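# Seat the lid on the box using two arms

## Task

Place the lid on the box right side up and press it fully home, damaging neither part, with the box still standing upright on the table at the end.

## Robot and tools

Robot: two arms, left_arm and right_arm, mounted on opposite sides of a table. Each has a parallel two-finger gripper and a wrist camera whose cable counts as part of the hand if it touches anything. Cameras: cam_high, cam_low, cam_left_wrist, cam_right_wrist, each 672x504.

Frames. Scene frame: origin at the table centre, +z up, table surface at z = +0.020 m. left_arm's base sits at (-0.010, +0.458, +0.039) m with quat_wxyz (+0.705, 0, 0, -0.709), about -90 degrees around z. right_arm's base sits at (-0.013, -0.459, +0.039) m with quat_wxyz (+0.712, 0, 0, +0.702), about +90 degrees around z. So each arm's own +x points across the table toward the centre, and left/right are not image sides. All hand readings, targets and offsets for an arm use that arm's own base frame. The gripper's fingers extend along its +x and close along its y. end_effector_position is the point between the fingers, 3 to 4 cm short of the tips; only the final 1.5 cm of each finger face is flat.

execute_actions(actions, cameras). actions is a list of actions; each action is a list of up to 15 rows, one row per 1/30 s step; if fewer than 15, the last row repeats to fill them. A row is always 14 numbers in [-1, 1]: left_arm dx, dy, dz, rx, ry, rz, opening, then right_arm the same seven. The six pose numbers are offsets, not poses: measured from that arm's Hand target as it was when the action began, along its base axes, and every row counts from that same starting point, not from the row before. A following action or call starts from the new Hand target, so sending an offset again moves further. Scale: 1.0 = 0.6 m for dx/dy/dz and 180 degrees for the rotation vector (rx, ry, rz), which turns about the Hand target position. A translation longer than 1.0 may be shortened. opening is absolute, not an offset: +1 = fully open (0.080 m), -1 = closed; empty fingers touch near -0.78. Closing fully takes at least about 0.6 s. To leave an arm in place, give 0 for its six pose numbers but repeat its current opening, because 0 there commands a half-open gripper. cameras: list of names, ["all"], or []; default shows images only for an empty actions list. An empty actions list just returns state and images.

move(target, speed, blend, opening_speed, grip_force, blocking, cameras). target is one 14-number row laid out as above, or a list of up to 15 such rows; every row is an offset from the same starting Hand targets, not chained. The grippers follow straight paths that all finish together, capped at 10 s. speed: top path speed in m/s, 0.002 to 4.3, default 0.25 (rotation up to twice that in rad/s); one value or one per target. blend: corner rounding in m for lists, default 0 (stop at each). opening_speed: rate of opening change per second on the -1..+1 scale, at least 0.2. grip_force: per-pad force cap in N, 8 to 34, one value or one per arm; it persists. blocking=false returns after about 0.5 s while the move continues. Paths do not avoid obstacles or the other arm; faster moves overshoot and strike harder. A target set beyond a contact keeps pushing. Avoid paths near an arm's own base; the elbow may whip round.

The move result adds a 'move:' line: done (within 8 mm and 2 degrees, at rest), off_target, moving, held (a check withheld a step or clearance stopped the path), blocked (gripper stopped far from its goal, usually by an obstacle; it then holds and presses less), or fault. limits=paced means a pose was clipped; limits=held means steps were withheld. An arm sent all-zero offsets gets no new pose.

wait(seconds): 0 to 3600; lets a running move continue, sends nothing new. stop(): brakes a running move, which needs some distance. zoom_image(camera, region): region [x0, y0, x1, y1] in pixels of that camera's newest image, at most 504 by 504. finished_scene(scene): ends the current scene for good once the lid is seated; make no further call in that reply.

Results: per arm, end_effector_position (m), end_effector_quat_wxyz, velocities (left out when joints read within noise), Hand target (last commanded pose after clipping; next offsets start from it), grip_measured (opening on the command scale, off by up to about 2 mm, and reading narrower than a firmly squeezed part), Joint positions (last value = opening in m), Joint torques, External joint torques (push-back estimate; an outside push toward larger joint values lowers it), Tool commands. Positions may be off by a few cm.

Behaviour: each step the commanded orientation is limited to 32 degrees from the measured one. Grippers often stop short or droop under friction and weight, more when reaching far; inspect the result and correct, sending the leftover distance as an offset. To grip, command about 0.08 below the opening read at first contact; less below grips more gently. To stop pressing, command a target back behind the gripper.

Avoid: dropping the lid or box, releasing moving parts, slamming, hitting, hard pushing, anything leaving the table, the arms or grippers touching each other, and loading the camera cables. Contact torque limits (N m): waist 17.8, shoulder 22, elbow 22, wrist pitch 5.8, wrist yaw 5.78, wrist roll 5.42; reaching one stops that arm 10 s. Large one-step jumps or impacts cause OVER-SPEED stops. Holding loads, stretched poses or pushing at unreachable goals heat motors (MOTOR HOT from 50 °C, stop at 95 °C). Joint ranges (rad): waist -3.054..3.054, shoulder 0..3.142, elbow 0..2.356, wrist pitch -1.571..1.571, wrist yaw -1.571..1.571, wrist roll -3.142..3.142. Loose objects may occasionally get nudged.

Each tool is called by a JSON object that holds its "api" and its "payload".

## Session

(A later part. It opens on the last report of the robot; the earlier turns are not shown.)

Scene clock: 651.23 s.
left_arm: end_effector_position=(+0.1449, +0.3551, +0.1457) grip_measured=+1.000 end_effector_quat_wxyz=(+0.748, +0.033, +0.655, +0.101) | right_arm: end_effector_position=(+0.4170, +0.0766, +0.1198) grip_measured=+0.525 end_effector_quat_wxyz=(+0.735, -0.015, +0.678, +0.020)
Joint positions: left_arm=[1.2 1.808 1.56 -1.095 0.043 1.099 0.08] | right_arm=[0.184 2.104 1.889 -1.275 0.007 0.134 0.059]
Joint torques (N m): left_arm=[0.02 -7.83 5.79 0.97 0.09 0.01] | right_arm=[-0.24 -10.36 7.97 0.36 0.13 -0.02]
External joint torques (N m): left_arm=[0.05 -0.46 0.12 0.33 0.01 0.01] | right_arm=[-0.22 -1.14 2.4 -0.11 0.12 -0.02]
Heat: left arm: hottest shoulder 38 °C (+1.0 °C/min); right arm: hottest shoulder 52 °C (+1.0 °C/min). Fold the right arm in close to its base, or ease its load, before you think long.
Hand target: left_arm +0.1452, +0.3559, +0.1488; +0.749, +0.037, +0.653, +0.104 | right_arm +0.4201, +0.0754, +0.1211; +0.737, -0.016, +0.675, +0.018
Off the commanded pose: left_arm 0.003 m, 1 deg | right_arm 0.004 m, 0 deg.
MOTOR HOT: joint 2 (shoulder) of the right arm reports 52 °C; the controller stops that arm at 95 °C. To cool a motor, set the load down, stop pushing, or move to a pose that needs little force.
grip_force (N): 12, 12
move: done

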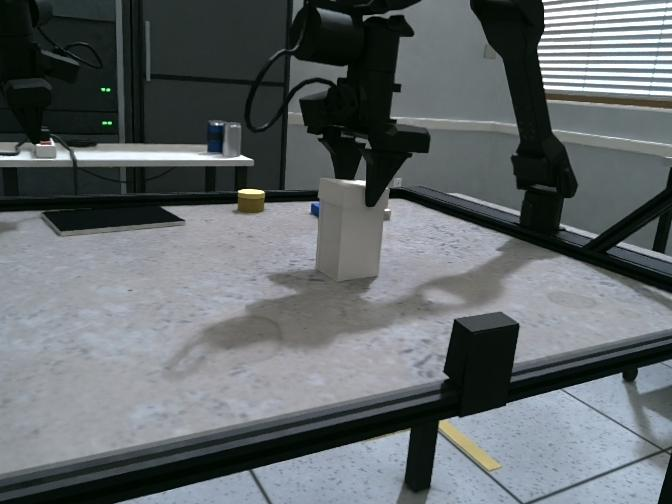

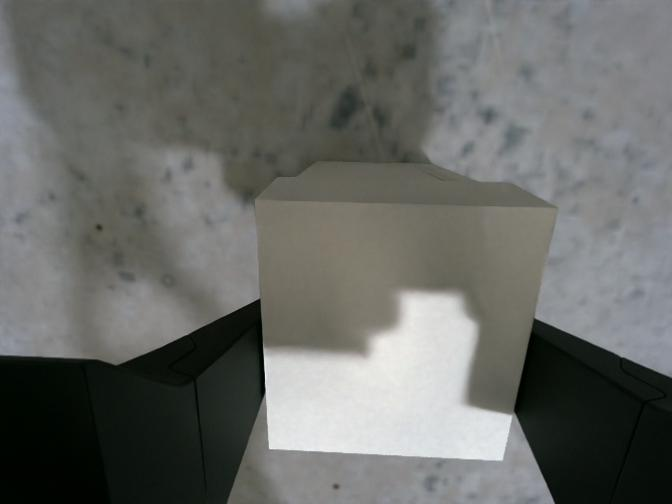

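{"api": "move", "payload": {"target": [0,0,0,0,0,0,1,0.0068,0,-0.0055,-0.0014,0.0278,0,0.38], "speed": 0.03, "cameras": ["cam_low","cam_right_wrist"]}}

{"api": "zoom_image", "payload": {"camera": "cam_low", "region": [312, 175, 396, 238]}}

{"api": "zoom_image", "payload": {"camera": "cam_right_wrist", "region": [250, 135, 570, 225]}}

Scene clock: 721.63 s.
left_arm: end_effector_position=(+0.1449, +0.3551, +0.1457) grip_measured=+1.000 end_effector_quat_wxyz=(+0.748, +0.033, +0.655, +0.101) | right_arm: end_effector_position=(+0.4217, +0.0757, +0.1174) grip_measured=+0.525 end_effector_quat_wxyz=(+0.706, -0.018, +0.708, +0.015)
Joint positions: left_arm=[1.2 1.808 1.56 -1.095 0.043 1.099 0.08] | right_arm=[0.179 2.211 2.052 -1.415 0.004 0.132 0.059]
Joint torques (N m): left_arm=[0.01 -7.86 5.72 0.97 0.11 0] | right_arm=[-0.4 -10.7 7.81 0.19 -0.1 -0.13]
External joint torques (N m): left_arm=[-0.03 -0.43 0 0.32 0.03 0.01] | right_arm=[-0.31 -1.03 2.45 -0.12 -0.12 -0.13]
Heat: left arm: hottest elbow 39 °C (+0.0 °C/min); right arm: hottest shoulder 49 °C (-1.0 °C/min). Fold the right arm in close to its base, or ease its load, before you think long.
Hand target: left_arm +0.1452, +0.3559, +0.1488; +0.749, +0.037, +0.653, +0.104 | right_arm +0.4242, +0.0753, +0.1177; +0.707, -0.017, +0.707, +0.017
Off the commanded pose: left_arm 0.003 m, 1 deg | right_arm 0.003 m, 0 deg.
MOTOR HOT: still on. Joint 2 (shoulder) of the right arm reports 49 °C.
grip_force (N): 12, 12
move: done

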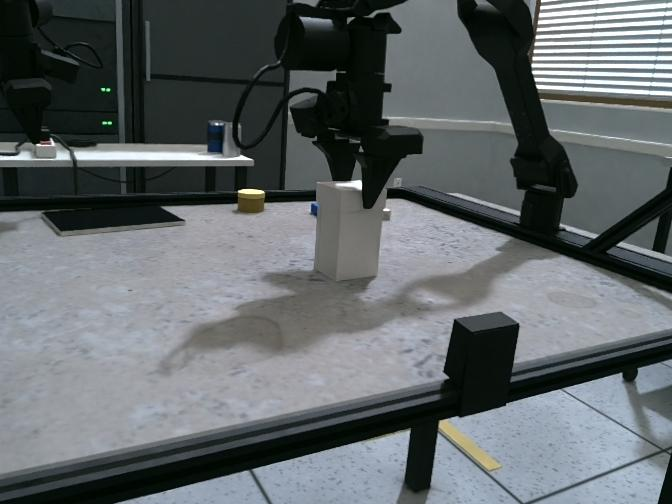

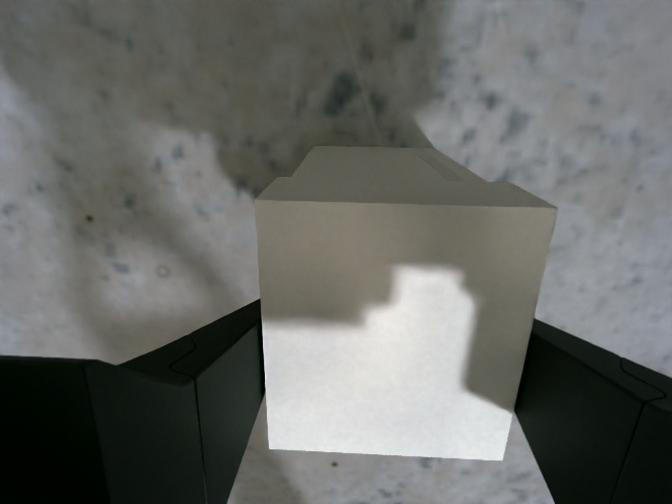

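Scaled by 6.000 from the camera's image (finer frame: 960x720).

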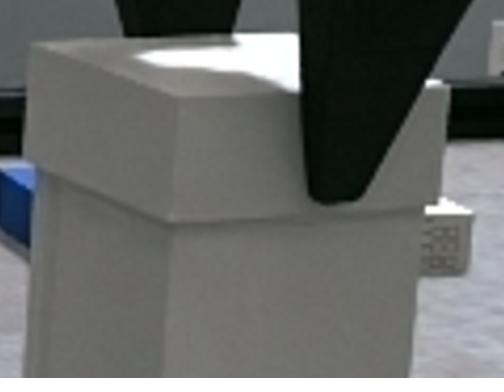

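Scaled by 1.575 from the camera's image (finer frame: 960x720).

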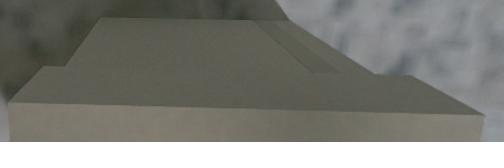

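{"api": "move", "payload": {"target": [0,0,0,0,0,0,1,-0.003,0,-0.0167,0,0,0,0.38], "speed": 0.03, "cameras": ["cam_low","cam_right_wrist"]}}

{"api": "zoom_image", "payload": {"camera": "cam_low", "region": [312, 175, 396, 238]}}

Scene clock: 746.90 s.
left_arm: end_effector_position=(+0.1449, +0.3551, +0.1457) grip_measured=+1.000 end_effector_quat_wxyz=(+0.748, +0.033, +0.655, +0.101) | right_arm: end_effector_position=(+0.4236, +0.0761, +0.1087) grip_measured=+0.525 end_effector_quat_wxyz=(+0.708, -0.018, +0.706, +0.016)
Joint positions: left_arm=[1.2 1.808 1.56 -1.095 0.043 1.099 0.08] | right_arm=[0.179 2.211 2.018 -1.375 0.004 0.132 0.059]
Joint torques (N m): left_arm=[-0.04 -7.87 5.84 0.96 0.1 0] | right_arm=[-0.31 -12.24 5.12 0.62 -0.15 -0.08]
External joint torques (N m): left_arm=[-0.06 -0.49 0.13 0.3 0.03 0] | right_arm=[-0.22 -2.58 -0.25 0.3 -0.16 -0.08]
Heat: left arm: hottest elbow 39 °C (+0.0 °C/min); right arm: hottest shoulder 49 °C (+0.0 °C/min). Fold the right arm in close to its base, or ease its load, before you think long.
Hand target: left_arm +0.1452, +0.3559, +0.1488; +0.749, +0.037, +0.653, +0.104 | right_arm +0.4224, +0.0753, +0.1077; +0.707, -0.017, +0.707, +0.017
Off the commanded pose: left_arm 0.003 m, 1 deg | right_arm 0.002 m, 0 deg.
MOTOR HOT: still on. Joint 2 (shoulder) of the right arm reports 49 °C.
grip_force (N): 12, 12
move: done

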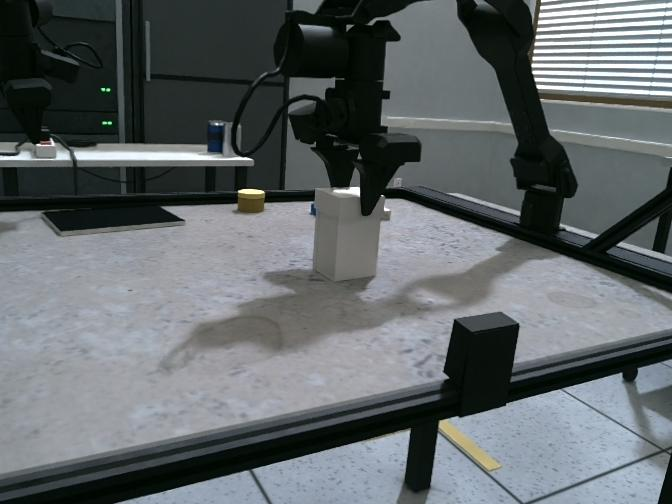

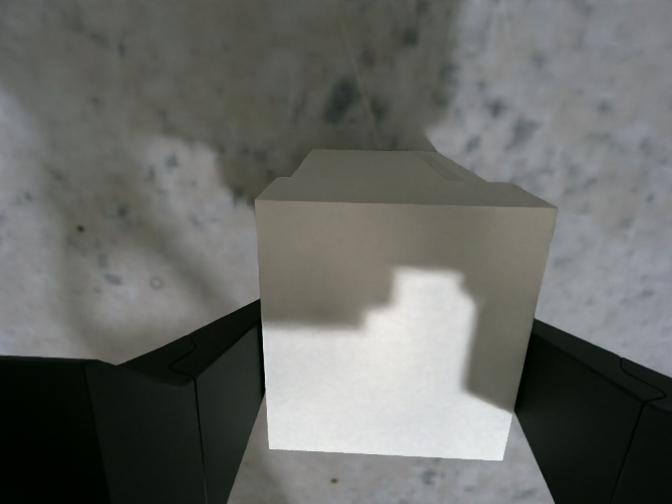

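Scaled by 6.000 from the camera's image (finer frame: 960x720).

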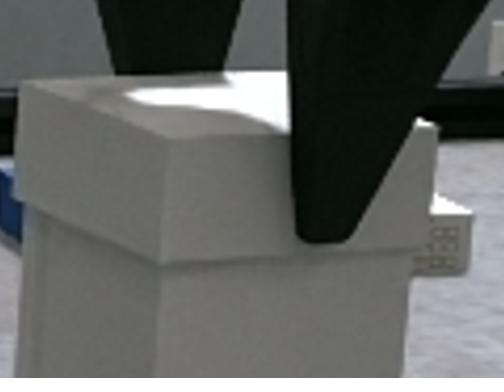

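{"api": "move", "payload": {"target": [0,0,0,0,0,0,1,0.001,0.0005,-0.018,0,0,0,0.38], "speed": 0.03}}

Scene clock: 755.67 s.
left_arm: end_effector_position=(+0.1449, +0.3551, +0.1457) grip_measured=+1.000 end_effector_quat_wxyz=(+0.748, +0.033, +0.655, +0.101) | right_arm: end_effector_position=(+0.4240, +0.0761, +0.0986) grip_measured=+0.525 end_effector_quat_wxyz=(+0.708, -0.018, +0.705, +0.016)
Joint positions: left_arm=[1.2 1.808 1.56 -1.095 0.043 1.099 0.08] | right_arm=[0.179 2.211 1.978 -1.334 0.004 0.132 0.059]
Joint torques (N m): left_arm=[-0.03 -7.94 5.78 0.98 0.11 0.03] | right_arm=[-0.25 -11.98 5.42 0.68 -0.15 -0.09]
External joint torques (N m): left_arm=[-0.07 -0.65 0.12 0.31 0.04 0.04] | right_arm=[-0.24 -2.34 0.08 0.36 -0.15 -0.09]
Heat: left arm: hottest elbow 39 °C (+0.0 °C/min); right arm: hottest shoulder 50 °C (+1.0 °C/min). Fold the right arm in close to its base, or ease its load, before you think long.
Hand target: left_arm +0.1452, +0.3559, +0.1488; +0.749, +0.037, +0.653, +0.104 | right_arm +0.4230, +0.0757, +0.0969; +0.707, -0.017, +0.707, +0.017
Off the commanded pose: left_arm 0.003 m, 1 deg | right_arm 0.002 m, 0 deg.
MOTOR HOT: still on. Joint 2 (shoulder) of the right arm reports 50 °C.
grip_force (N): 12, 12
move: done

{"api": "move", "payload": {"target": [0,0,0,0,0,0,1,0.0008,0.0003,-0.0107,0,0,0,0.38], "speed": 0.025, "cameras": ["cam_low"]}}

{"api": "zoom_image", "payload": {"camera": "cam_low", "region": [312, 190, 396, 253]}}

Scene clock: 763.80 s.
left_arm: end_effector_position=(+0.1449, +0.3551, +0.1457) grip_measured=+1.000 end_effector_quat_wxyz=(+0.748, +0.033, +0.655, +0.101) | right_arm: end_effector_position=(+0.4246, +0.0765, +0.0969) grip_measured=+0.525 end_effector_quat_wxyz=(+0.711, -0.017, +0.703, +0.017)
Joint positions: left_arm=[1.2 1.808 1.56 -1.095 0.043 1.099 0.08] | right_arm=[0.179 2.207 1.964 -1.317 0.002 0.132 0.059]
Joint torques (N m): left_arm=[0.04 -7.87 5.8 0.98 0.08 0.01] | right_arm=[-0.25 -11.01 4.36 1.16 -0.12 -0.07]
External joint torques (N m): left_arm=[0.01 -0.56 0.12 0.32 0.01 0.02] | right_arm=[-0.17 -1.27 -1.06 0.82 -0.13 -0.07]
Heat: left arm: hottest elbow 39 °C (+0.0 °C/min); right arm: hottest shoulder 50 °C (+1.0 °C/min). Fold the right arm in close to its base, or ease its load, before you think long.
Hand target: left_arm +0.1452, +0.3559, +0.1488; +0.749, +0.037, +0.653, +0.104 | right_arm +0.4235, +0.0759, +0.0906; +0.707, -0.017, +0.707, +0.018
Off the commanded pose: left_arm 0.003 m, 1 deg | right_arm 0.007 m, 1 deg.
MOTOR HOT: still on. Joint 2 (shoulder) of the right arm reports 50 °C.
grip_force (N): 12, 12
move: done

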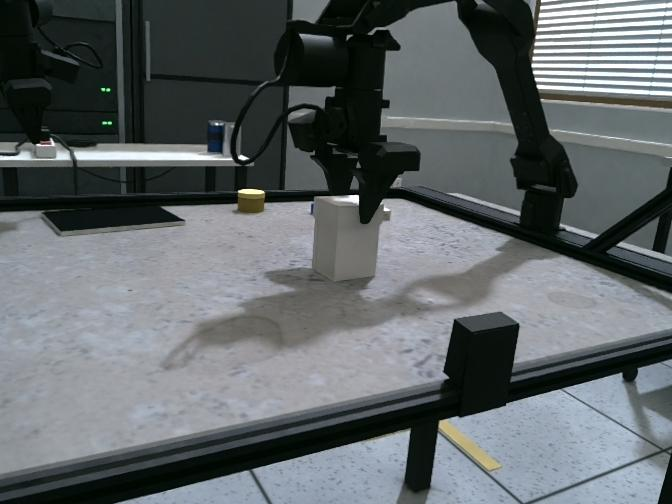

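Scaled by 6.000 from the camera's image (finer frame: 960x720).

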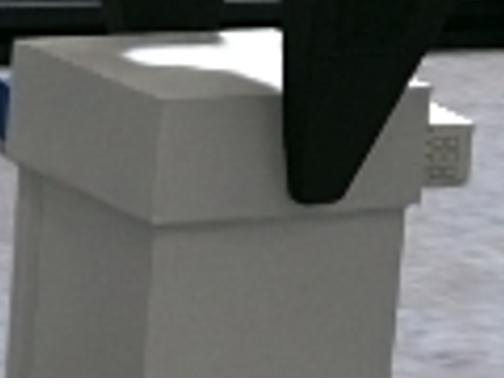

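{"api": "move", "payload": {"target": [0,0,0,0,0,0,1,0.0008,0.0003,-0.0085,0,0.003,0,0.38], "speed": 0.025}}

Scene clock: 781.53 s.
left_arm: end_effector_position=(+0.1449, +0.3551, +0.1457) grip_measured=+1.000 end_effector_quat_wxyz=(+0.748, +0.033, +0.655, +0.101) | right_arm: end_effector_position=(+0.4253, +0.0766, +0.0967) grip_measured=+0.525 end_effector_quat_wxyz=(+0.712, -0.016, +0.702, +0.017)
Joint positions: left_arm=[1.2 1.808 1.56 -1.095 0.043 1.099 0.08] | right_arm=[0.179 2.207 1.963 -1.313 0.001 0.132 0.059]
Joint torques (N m): left_arm=[-0.01 -7.9 5.78 0.99 0.1 0.02] | right_arm=[-0.21 -9.59 4.55 1.15 -0.08 -0.08]
External joint torques (N m): left_arm=[-0.01 -0.5 0.07 0.33 0.02 0.02] | right_arm=[-0.19 0 -0.83 0.79 -0.09 -0.08]
Heat: left arm: hottest elbow 39 °C (+0.0 °C/min); right arm: hottest shoulder 53 °C (+4.0 °C/min). Fold the right arm in close to its base, or ease its load, before you think long.
Hand target: left_arm +0.1452, +0.3559, +0.1488; +0.749, +0.037, +0.653, +0.104 | right_arm +0.4240, +0.0760, +0.0854; +0.704, -0.017, +0.710, +0.018
Off the commanded pose: left_arm 0.003 m, 1 deg | right_arm 0.011 m, 1 deg.
MOTOR HOT: still on. Joint 2 (shoulder) of the right arm reports 53 °C.
grip_force (N): 12, 12
move: off_target (right_arm)

{"api": "move", "payload": {"target": [[0,0,0,0,0,0,1,0.0015,0.0008,0.0165,0,0,0,0.38],[0,0,0,0,0,0,1,0.0015,0.0008,0.0175,0,0,0,1]], "speed": 0.03, "opening_speed": 1.0, "cameras": ["cam_low","cam_right_wrist"]}}

{"api": "zoom_image", "payload": {"camera": "cam_low", "region": [312, 190, 396, 253]}}

Scene clock: 798.50 s.
left_arm: end_effector_position=(+0.1449, +0.3551, +0.1457) grip_measured=+1.000 end_effector_quat_wxyz=(+0.748, +0.033, +0.655, +0.101) | right_arm: end_effector_position=(+0.4233, +0.0763, +0.0960) grip_measured=+0.996 end_effector_quat_wxyz=(+0.703, -0.017, +0.711, +0.016)
Joint positions: left_arm=[1.2 1.808 1.56 -1.095 0.043 1.099 0.08] | right_arm=[0.179 2.223 1.986 -1.344 0.001 0.132 0.08]
Joint torques (N m): left_arm=[0 -7.86 5.84 0.97 0.09 0] | right_arm=[-0.1 -11.07 7.27 0.19 -0.08 -0.07]
External joint torques (N m): left_arm=[-0.03 -0.43 0.11 0.3 0.02 0.01] | right_arm=[-0.07 -1.32 1.89 -0.11 -0.09 -0.07]
Heat: left arm: hottest elbow 39 °C (+0.0 °C/min); right arm: hottest shoulder 53 °C (+4.0 °C/min). Fold the right arm in close to its base, or ease its load, before you think long.
Hand target: left_arm +0.1452, +0.3559, +0.1488; +0.749, +0.037, +0.653, +0.104 | right_arm +0.4249, +0.0765, +0.0960; +0.704, -0.017, +0.710, +0.018
Off the commanded pose: left_arm 0.003 m, 1 deg | right_arm 0.002 m, 0 deg.
MOTOR HOT: still on. Joint 2 (shoulder) of the right arm reports 53 °C.
grip_force (N): 12, 12
move: done

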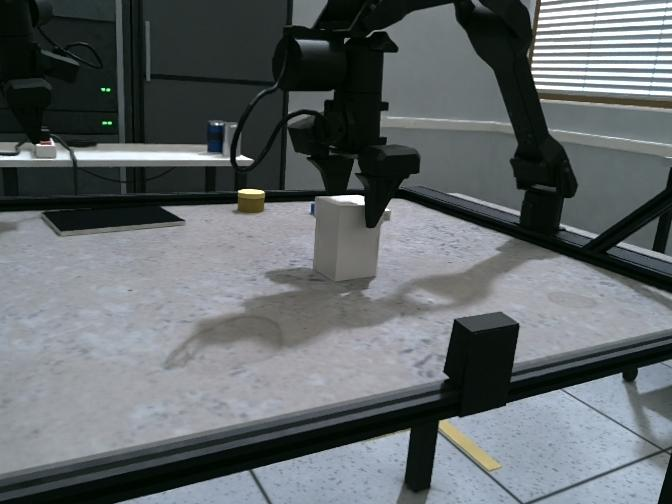

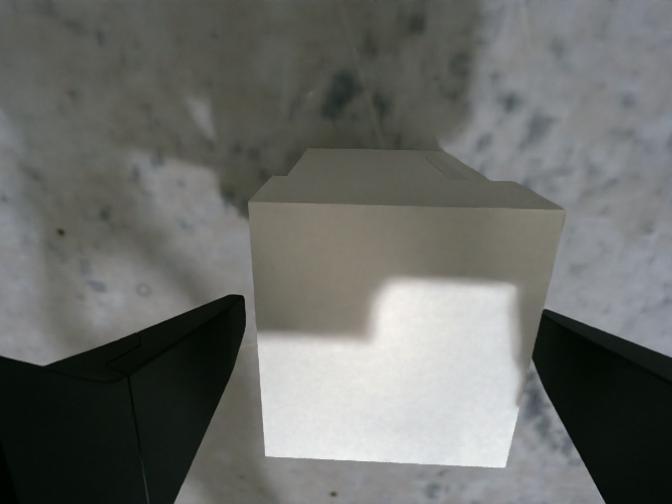

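Scaled by 6.000 from the camera's image (finer frame: 960x720).

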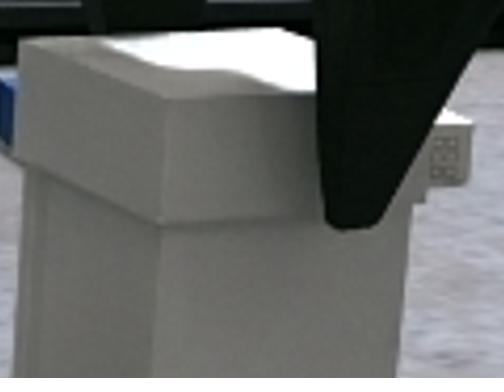

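{"api": "move", "payload": {"target": [0,0,0,0,0,0,1,0,0,0.1,0,0,0,1], "speed": 0.08, "cameras": ["cam_low","cam_right_wrist","cam_high"]}}

{"api": "zoom_image", "payload": {"camera": "cam_low", "region": [305, 185, 400, 285]}}

Scene clock: 819.70 s.
left_arm: end_effector_position=(+0.1449, +0.3551, +0.1457) grip_measured=+1.000 end_effector_quat_wxyz=(+0.748, +0.033, +0.655, +0.101) | right_arm: end_effector_position=(+0.4233, +0.0763, +0.1500) grip_measured=+0.997 end_effector_quat_wxyz=(+0.707, -0.017, +0.707, +0.016)
Joint positions: left_arm=[1.2 1.808 1.56 -1.095 0.043 1.099 0.08] | right_arm=[0.179 2.243 2.236 -1.562 0.001 0.132 0.08]
Joint torques (N m): left_arm=[0.06 -7.87 5.86 0.99 0.09 0.02] | right_arm=[-0.12 -12.52 7.69 0.19 -0.06 -0.07]
External joint torques (N m): left_arm=[0.03 -0.48 0.16 0.34 0.02 0.03] | right_arm=[-0.11 -2.71 2.39 -0.14 -0.06 -0.07]
Heat: left arm: hottest elbow 39 °C (+0.0 °C/min); right arm: hottest shoulder 52 °C (+2.0 °C/min). Fold the right arm in close to its base, or ease its load, before you think long.
Hand target: left_arm +0.1452, +0.3559, +0.1488; +0.749, +0.037, +0.653, +0.104 | right_arm +0.4249, +0.0765, +0.1560; +0.704, -0.017, +0.710, +0.018
Off the commanded pose: left_arm 0.003 m, 1 deg | right_arm 0.006 m, 1 deg.
MOTOR HOT: still on. Joint 2 (shoulder) of the right arm reports 52 °C.
joint sent to its limit (right arm) — joint 4 (wrist pitch), lower limit. The joint targets still meet the commanded pose.
grip_force (N): 12, 12
move: done
Images, in order (width x height): cam_high 672x504, cam_low 672x504, cam_right_wrist 672x504.

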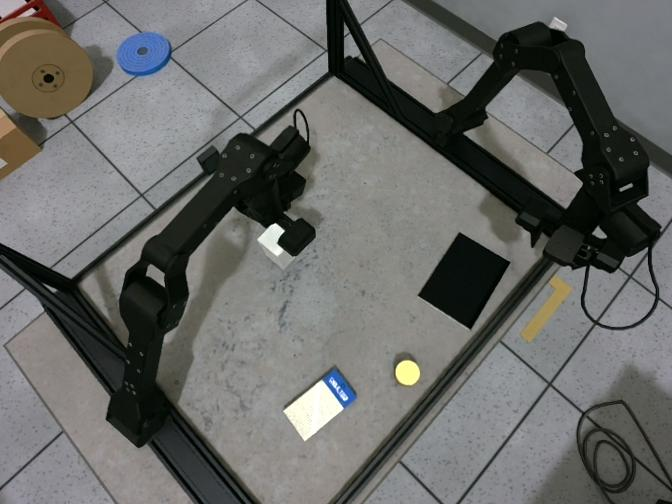

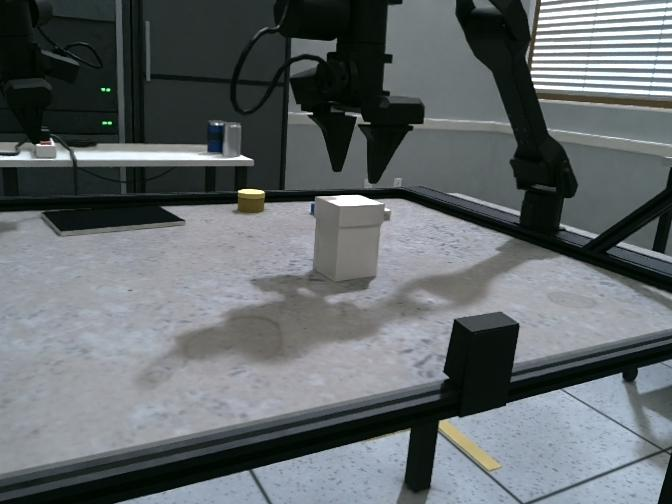

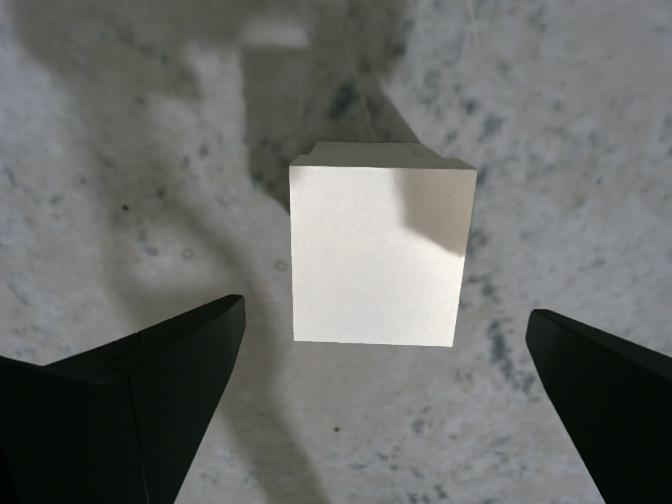

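Scaled by 5.040 from the camera's image (finer frame: 960x720).

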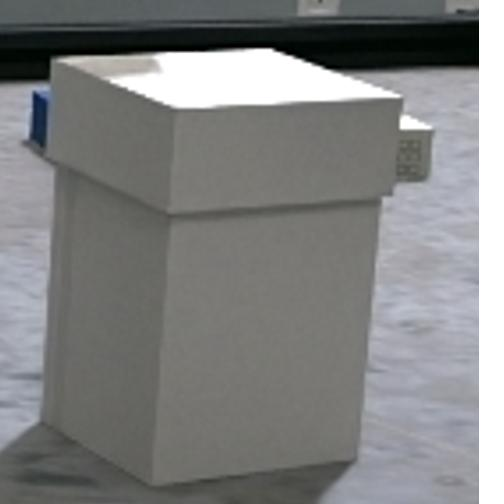

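{"api": "move", "payload": {"target": [[0,0,0,0,0,0,1,0,0,-0.01,0,0,0,-0.74],[0,0,0,0,0,0,1,0,0,-0.0567,0,0,0,-0.74],[0,0,0,0,0,0,1,0,0,-0.0767,0,0,0,-0.74]], "speed": [0.05,0.06,0.02], "blend": [0.02,0.02,0], "cameras": ["cam_low"]}}

{"api": "zoom_image", "payload": {"camera": "cam_low", "region": [305, 185, 400, 285]}}

Scene clock: 905.73 s.
left_arm: end_effector_position=(+0.1449, +0.3551, +0.1457) grip_measured=+1.000 end_effector_quat_wxyz=(+0.748, +0.033, +0.655, +0.101) | right_arm: end_effector_position=(+0.4257, +0.0767, +0.1185) grip_measured=-0.737 end_effector_quat_wxyz=(+0.709, -0.016, +0.704, +0.017)
Joint positions: left_arm=[1.2 1.808 1.56 -1.095 0.043 1.099 0.08] | right_arm=[0.179 2.221 2.072 -1.415 0.001 0.132 0.002]
Joint torques (N m): left_arm=[0.12 -7.88 5.82 0.96 0.09 -0.01] | right_arm=[-0.15 -10.47 4.46 1.18 -0.07 -0.07]
External joint torques (N m): left_arm=[0.11 -0.63 0.24 0.34 0.02 0] | right_arm=[-0.07 -0.76 -0.89 0.85 -0.07 -0.07]
Heat: left arm: hottest elbow 39 °C (+0.0 °C/min); right arm: hottest shoulder 64 °C (+5.0 °C/min). Fold the right arm in close to its base, or ease its load, before you think long.
Hand target: left_arm +0.1452, +0.3559, +0.1488; +0.749, +0.037, +0.653, +0.104 | right_arm +0.4249, +0.0765, +0.1099; +0.704, -0.017, +0.710, +0.018
Off the commanded pose: left_arm 0.003 m, 1 deg | right_arm 0.009 m, 1 deg.
MOTOR HOT: still on. Joint 2 (shoulder) of the right arm reports 64 °C.
grip_force (N): 12, 12
move: off_target (right_arm); blend cut to 0 m at target 1, 0.006 m at target 2

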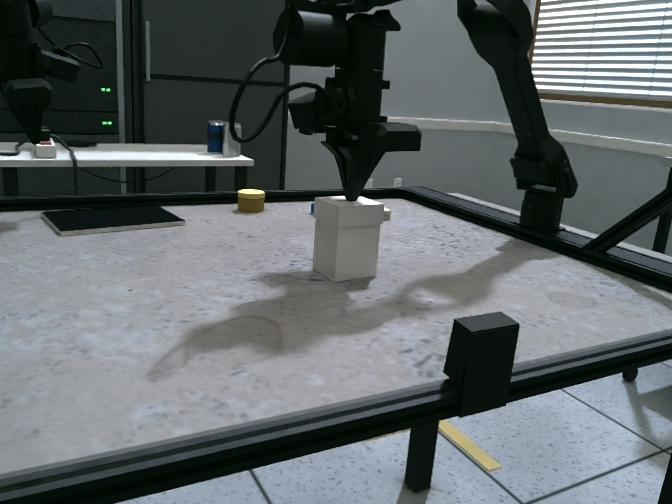

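Scaled by 5.040 from the camera's image (finer frame: 960x720).

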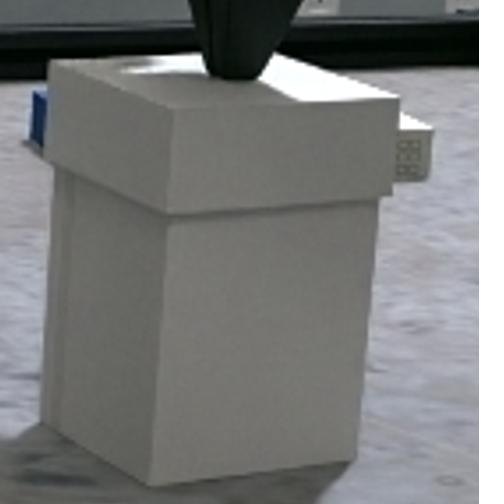

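{"api": "move", "payload": {"target": [0,0,0,0,0,0,1,0,0,0.0667,0,0,0,-0.74], "speed": 0.08, "cameras": ["cam_low"]}}

{"api": "zoom_image", "payload": {"camera": "cam_low", "region": [305, 185, 400, 285]}}

Scene clock: 941.40 s.
left_arm: end_effector_position=(+0.1449, +0.3551, +0.1457) grip_measured=+1.000 end_effector_quat_wxyz=(+0.748, +0.033, +0.655, +0.101) | right_arm: end_effector_position=(+0.4228, +0.0762, +0.1489) grip_measured=-0.737 end_effector_quat_wxyz=(+0.706, -0.017, +0.708, +0.016)
Joint positions: left_arm=[1.2 1.808 1.56 -1.095 0.043 1.099 0.08] | right_arm=[0.179 2.244 2.232 -1.562 0.001 0.132 0.002]
Joint torques (N m): left_arm=[0.06 -7.87 5.84 0.94 0.1 0.01] | right_arm=[-0.2 -11.07 7.58 0.2 -0.1 -0.09]
External joint torques (N m): left_arm=[0.04 -0.47 0.1 0.28 0.03 0.02] | right_arm=[-0.19 -1.4 2.38 -0.11 -0.11 -0.09]
Heat: left arm: hottest elbow 40 °C (+1.0 °C/min); right arm: hottest shoulder 61 °C (-2.0 °C/min). Fold the right arm in close to its base, or ease its load, before you think long.
Hand target: left_arm +0.1452, +0.3559, +0.1488; +0.749, +0.037, +0.653, +0.104 | right_arm +0.4249, +0.0765, +0.1499; +0.704, -0.017, +0.710, +0.018
Off the commanded pose: left_arm 0.003 m, 1 deg | right_arm 0.002 m, 0 deg.
MOTOR HOT: still on. Joint 2 (shoulder) of the right arm reports 61 °C.
joint sent to its limit (right arm) — joint 4 (wrist pitch), lower limit. The joint targets still meet the commanded pose.
grip_force (N): 12, 12
move: done

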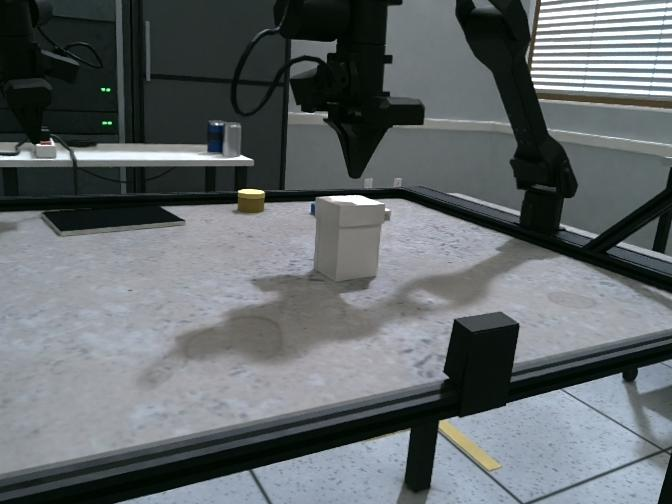

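Scaled by 5.040 from the camera's image (finer frame: 960x720).

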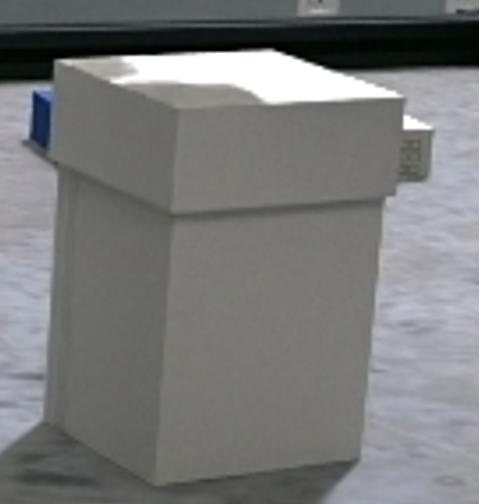

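{"api": "finished_scene", "payload": {"scene": 2}}

The scene is finished: the task was done.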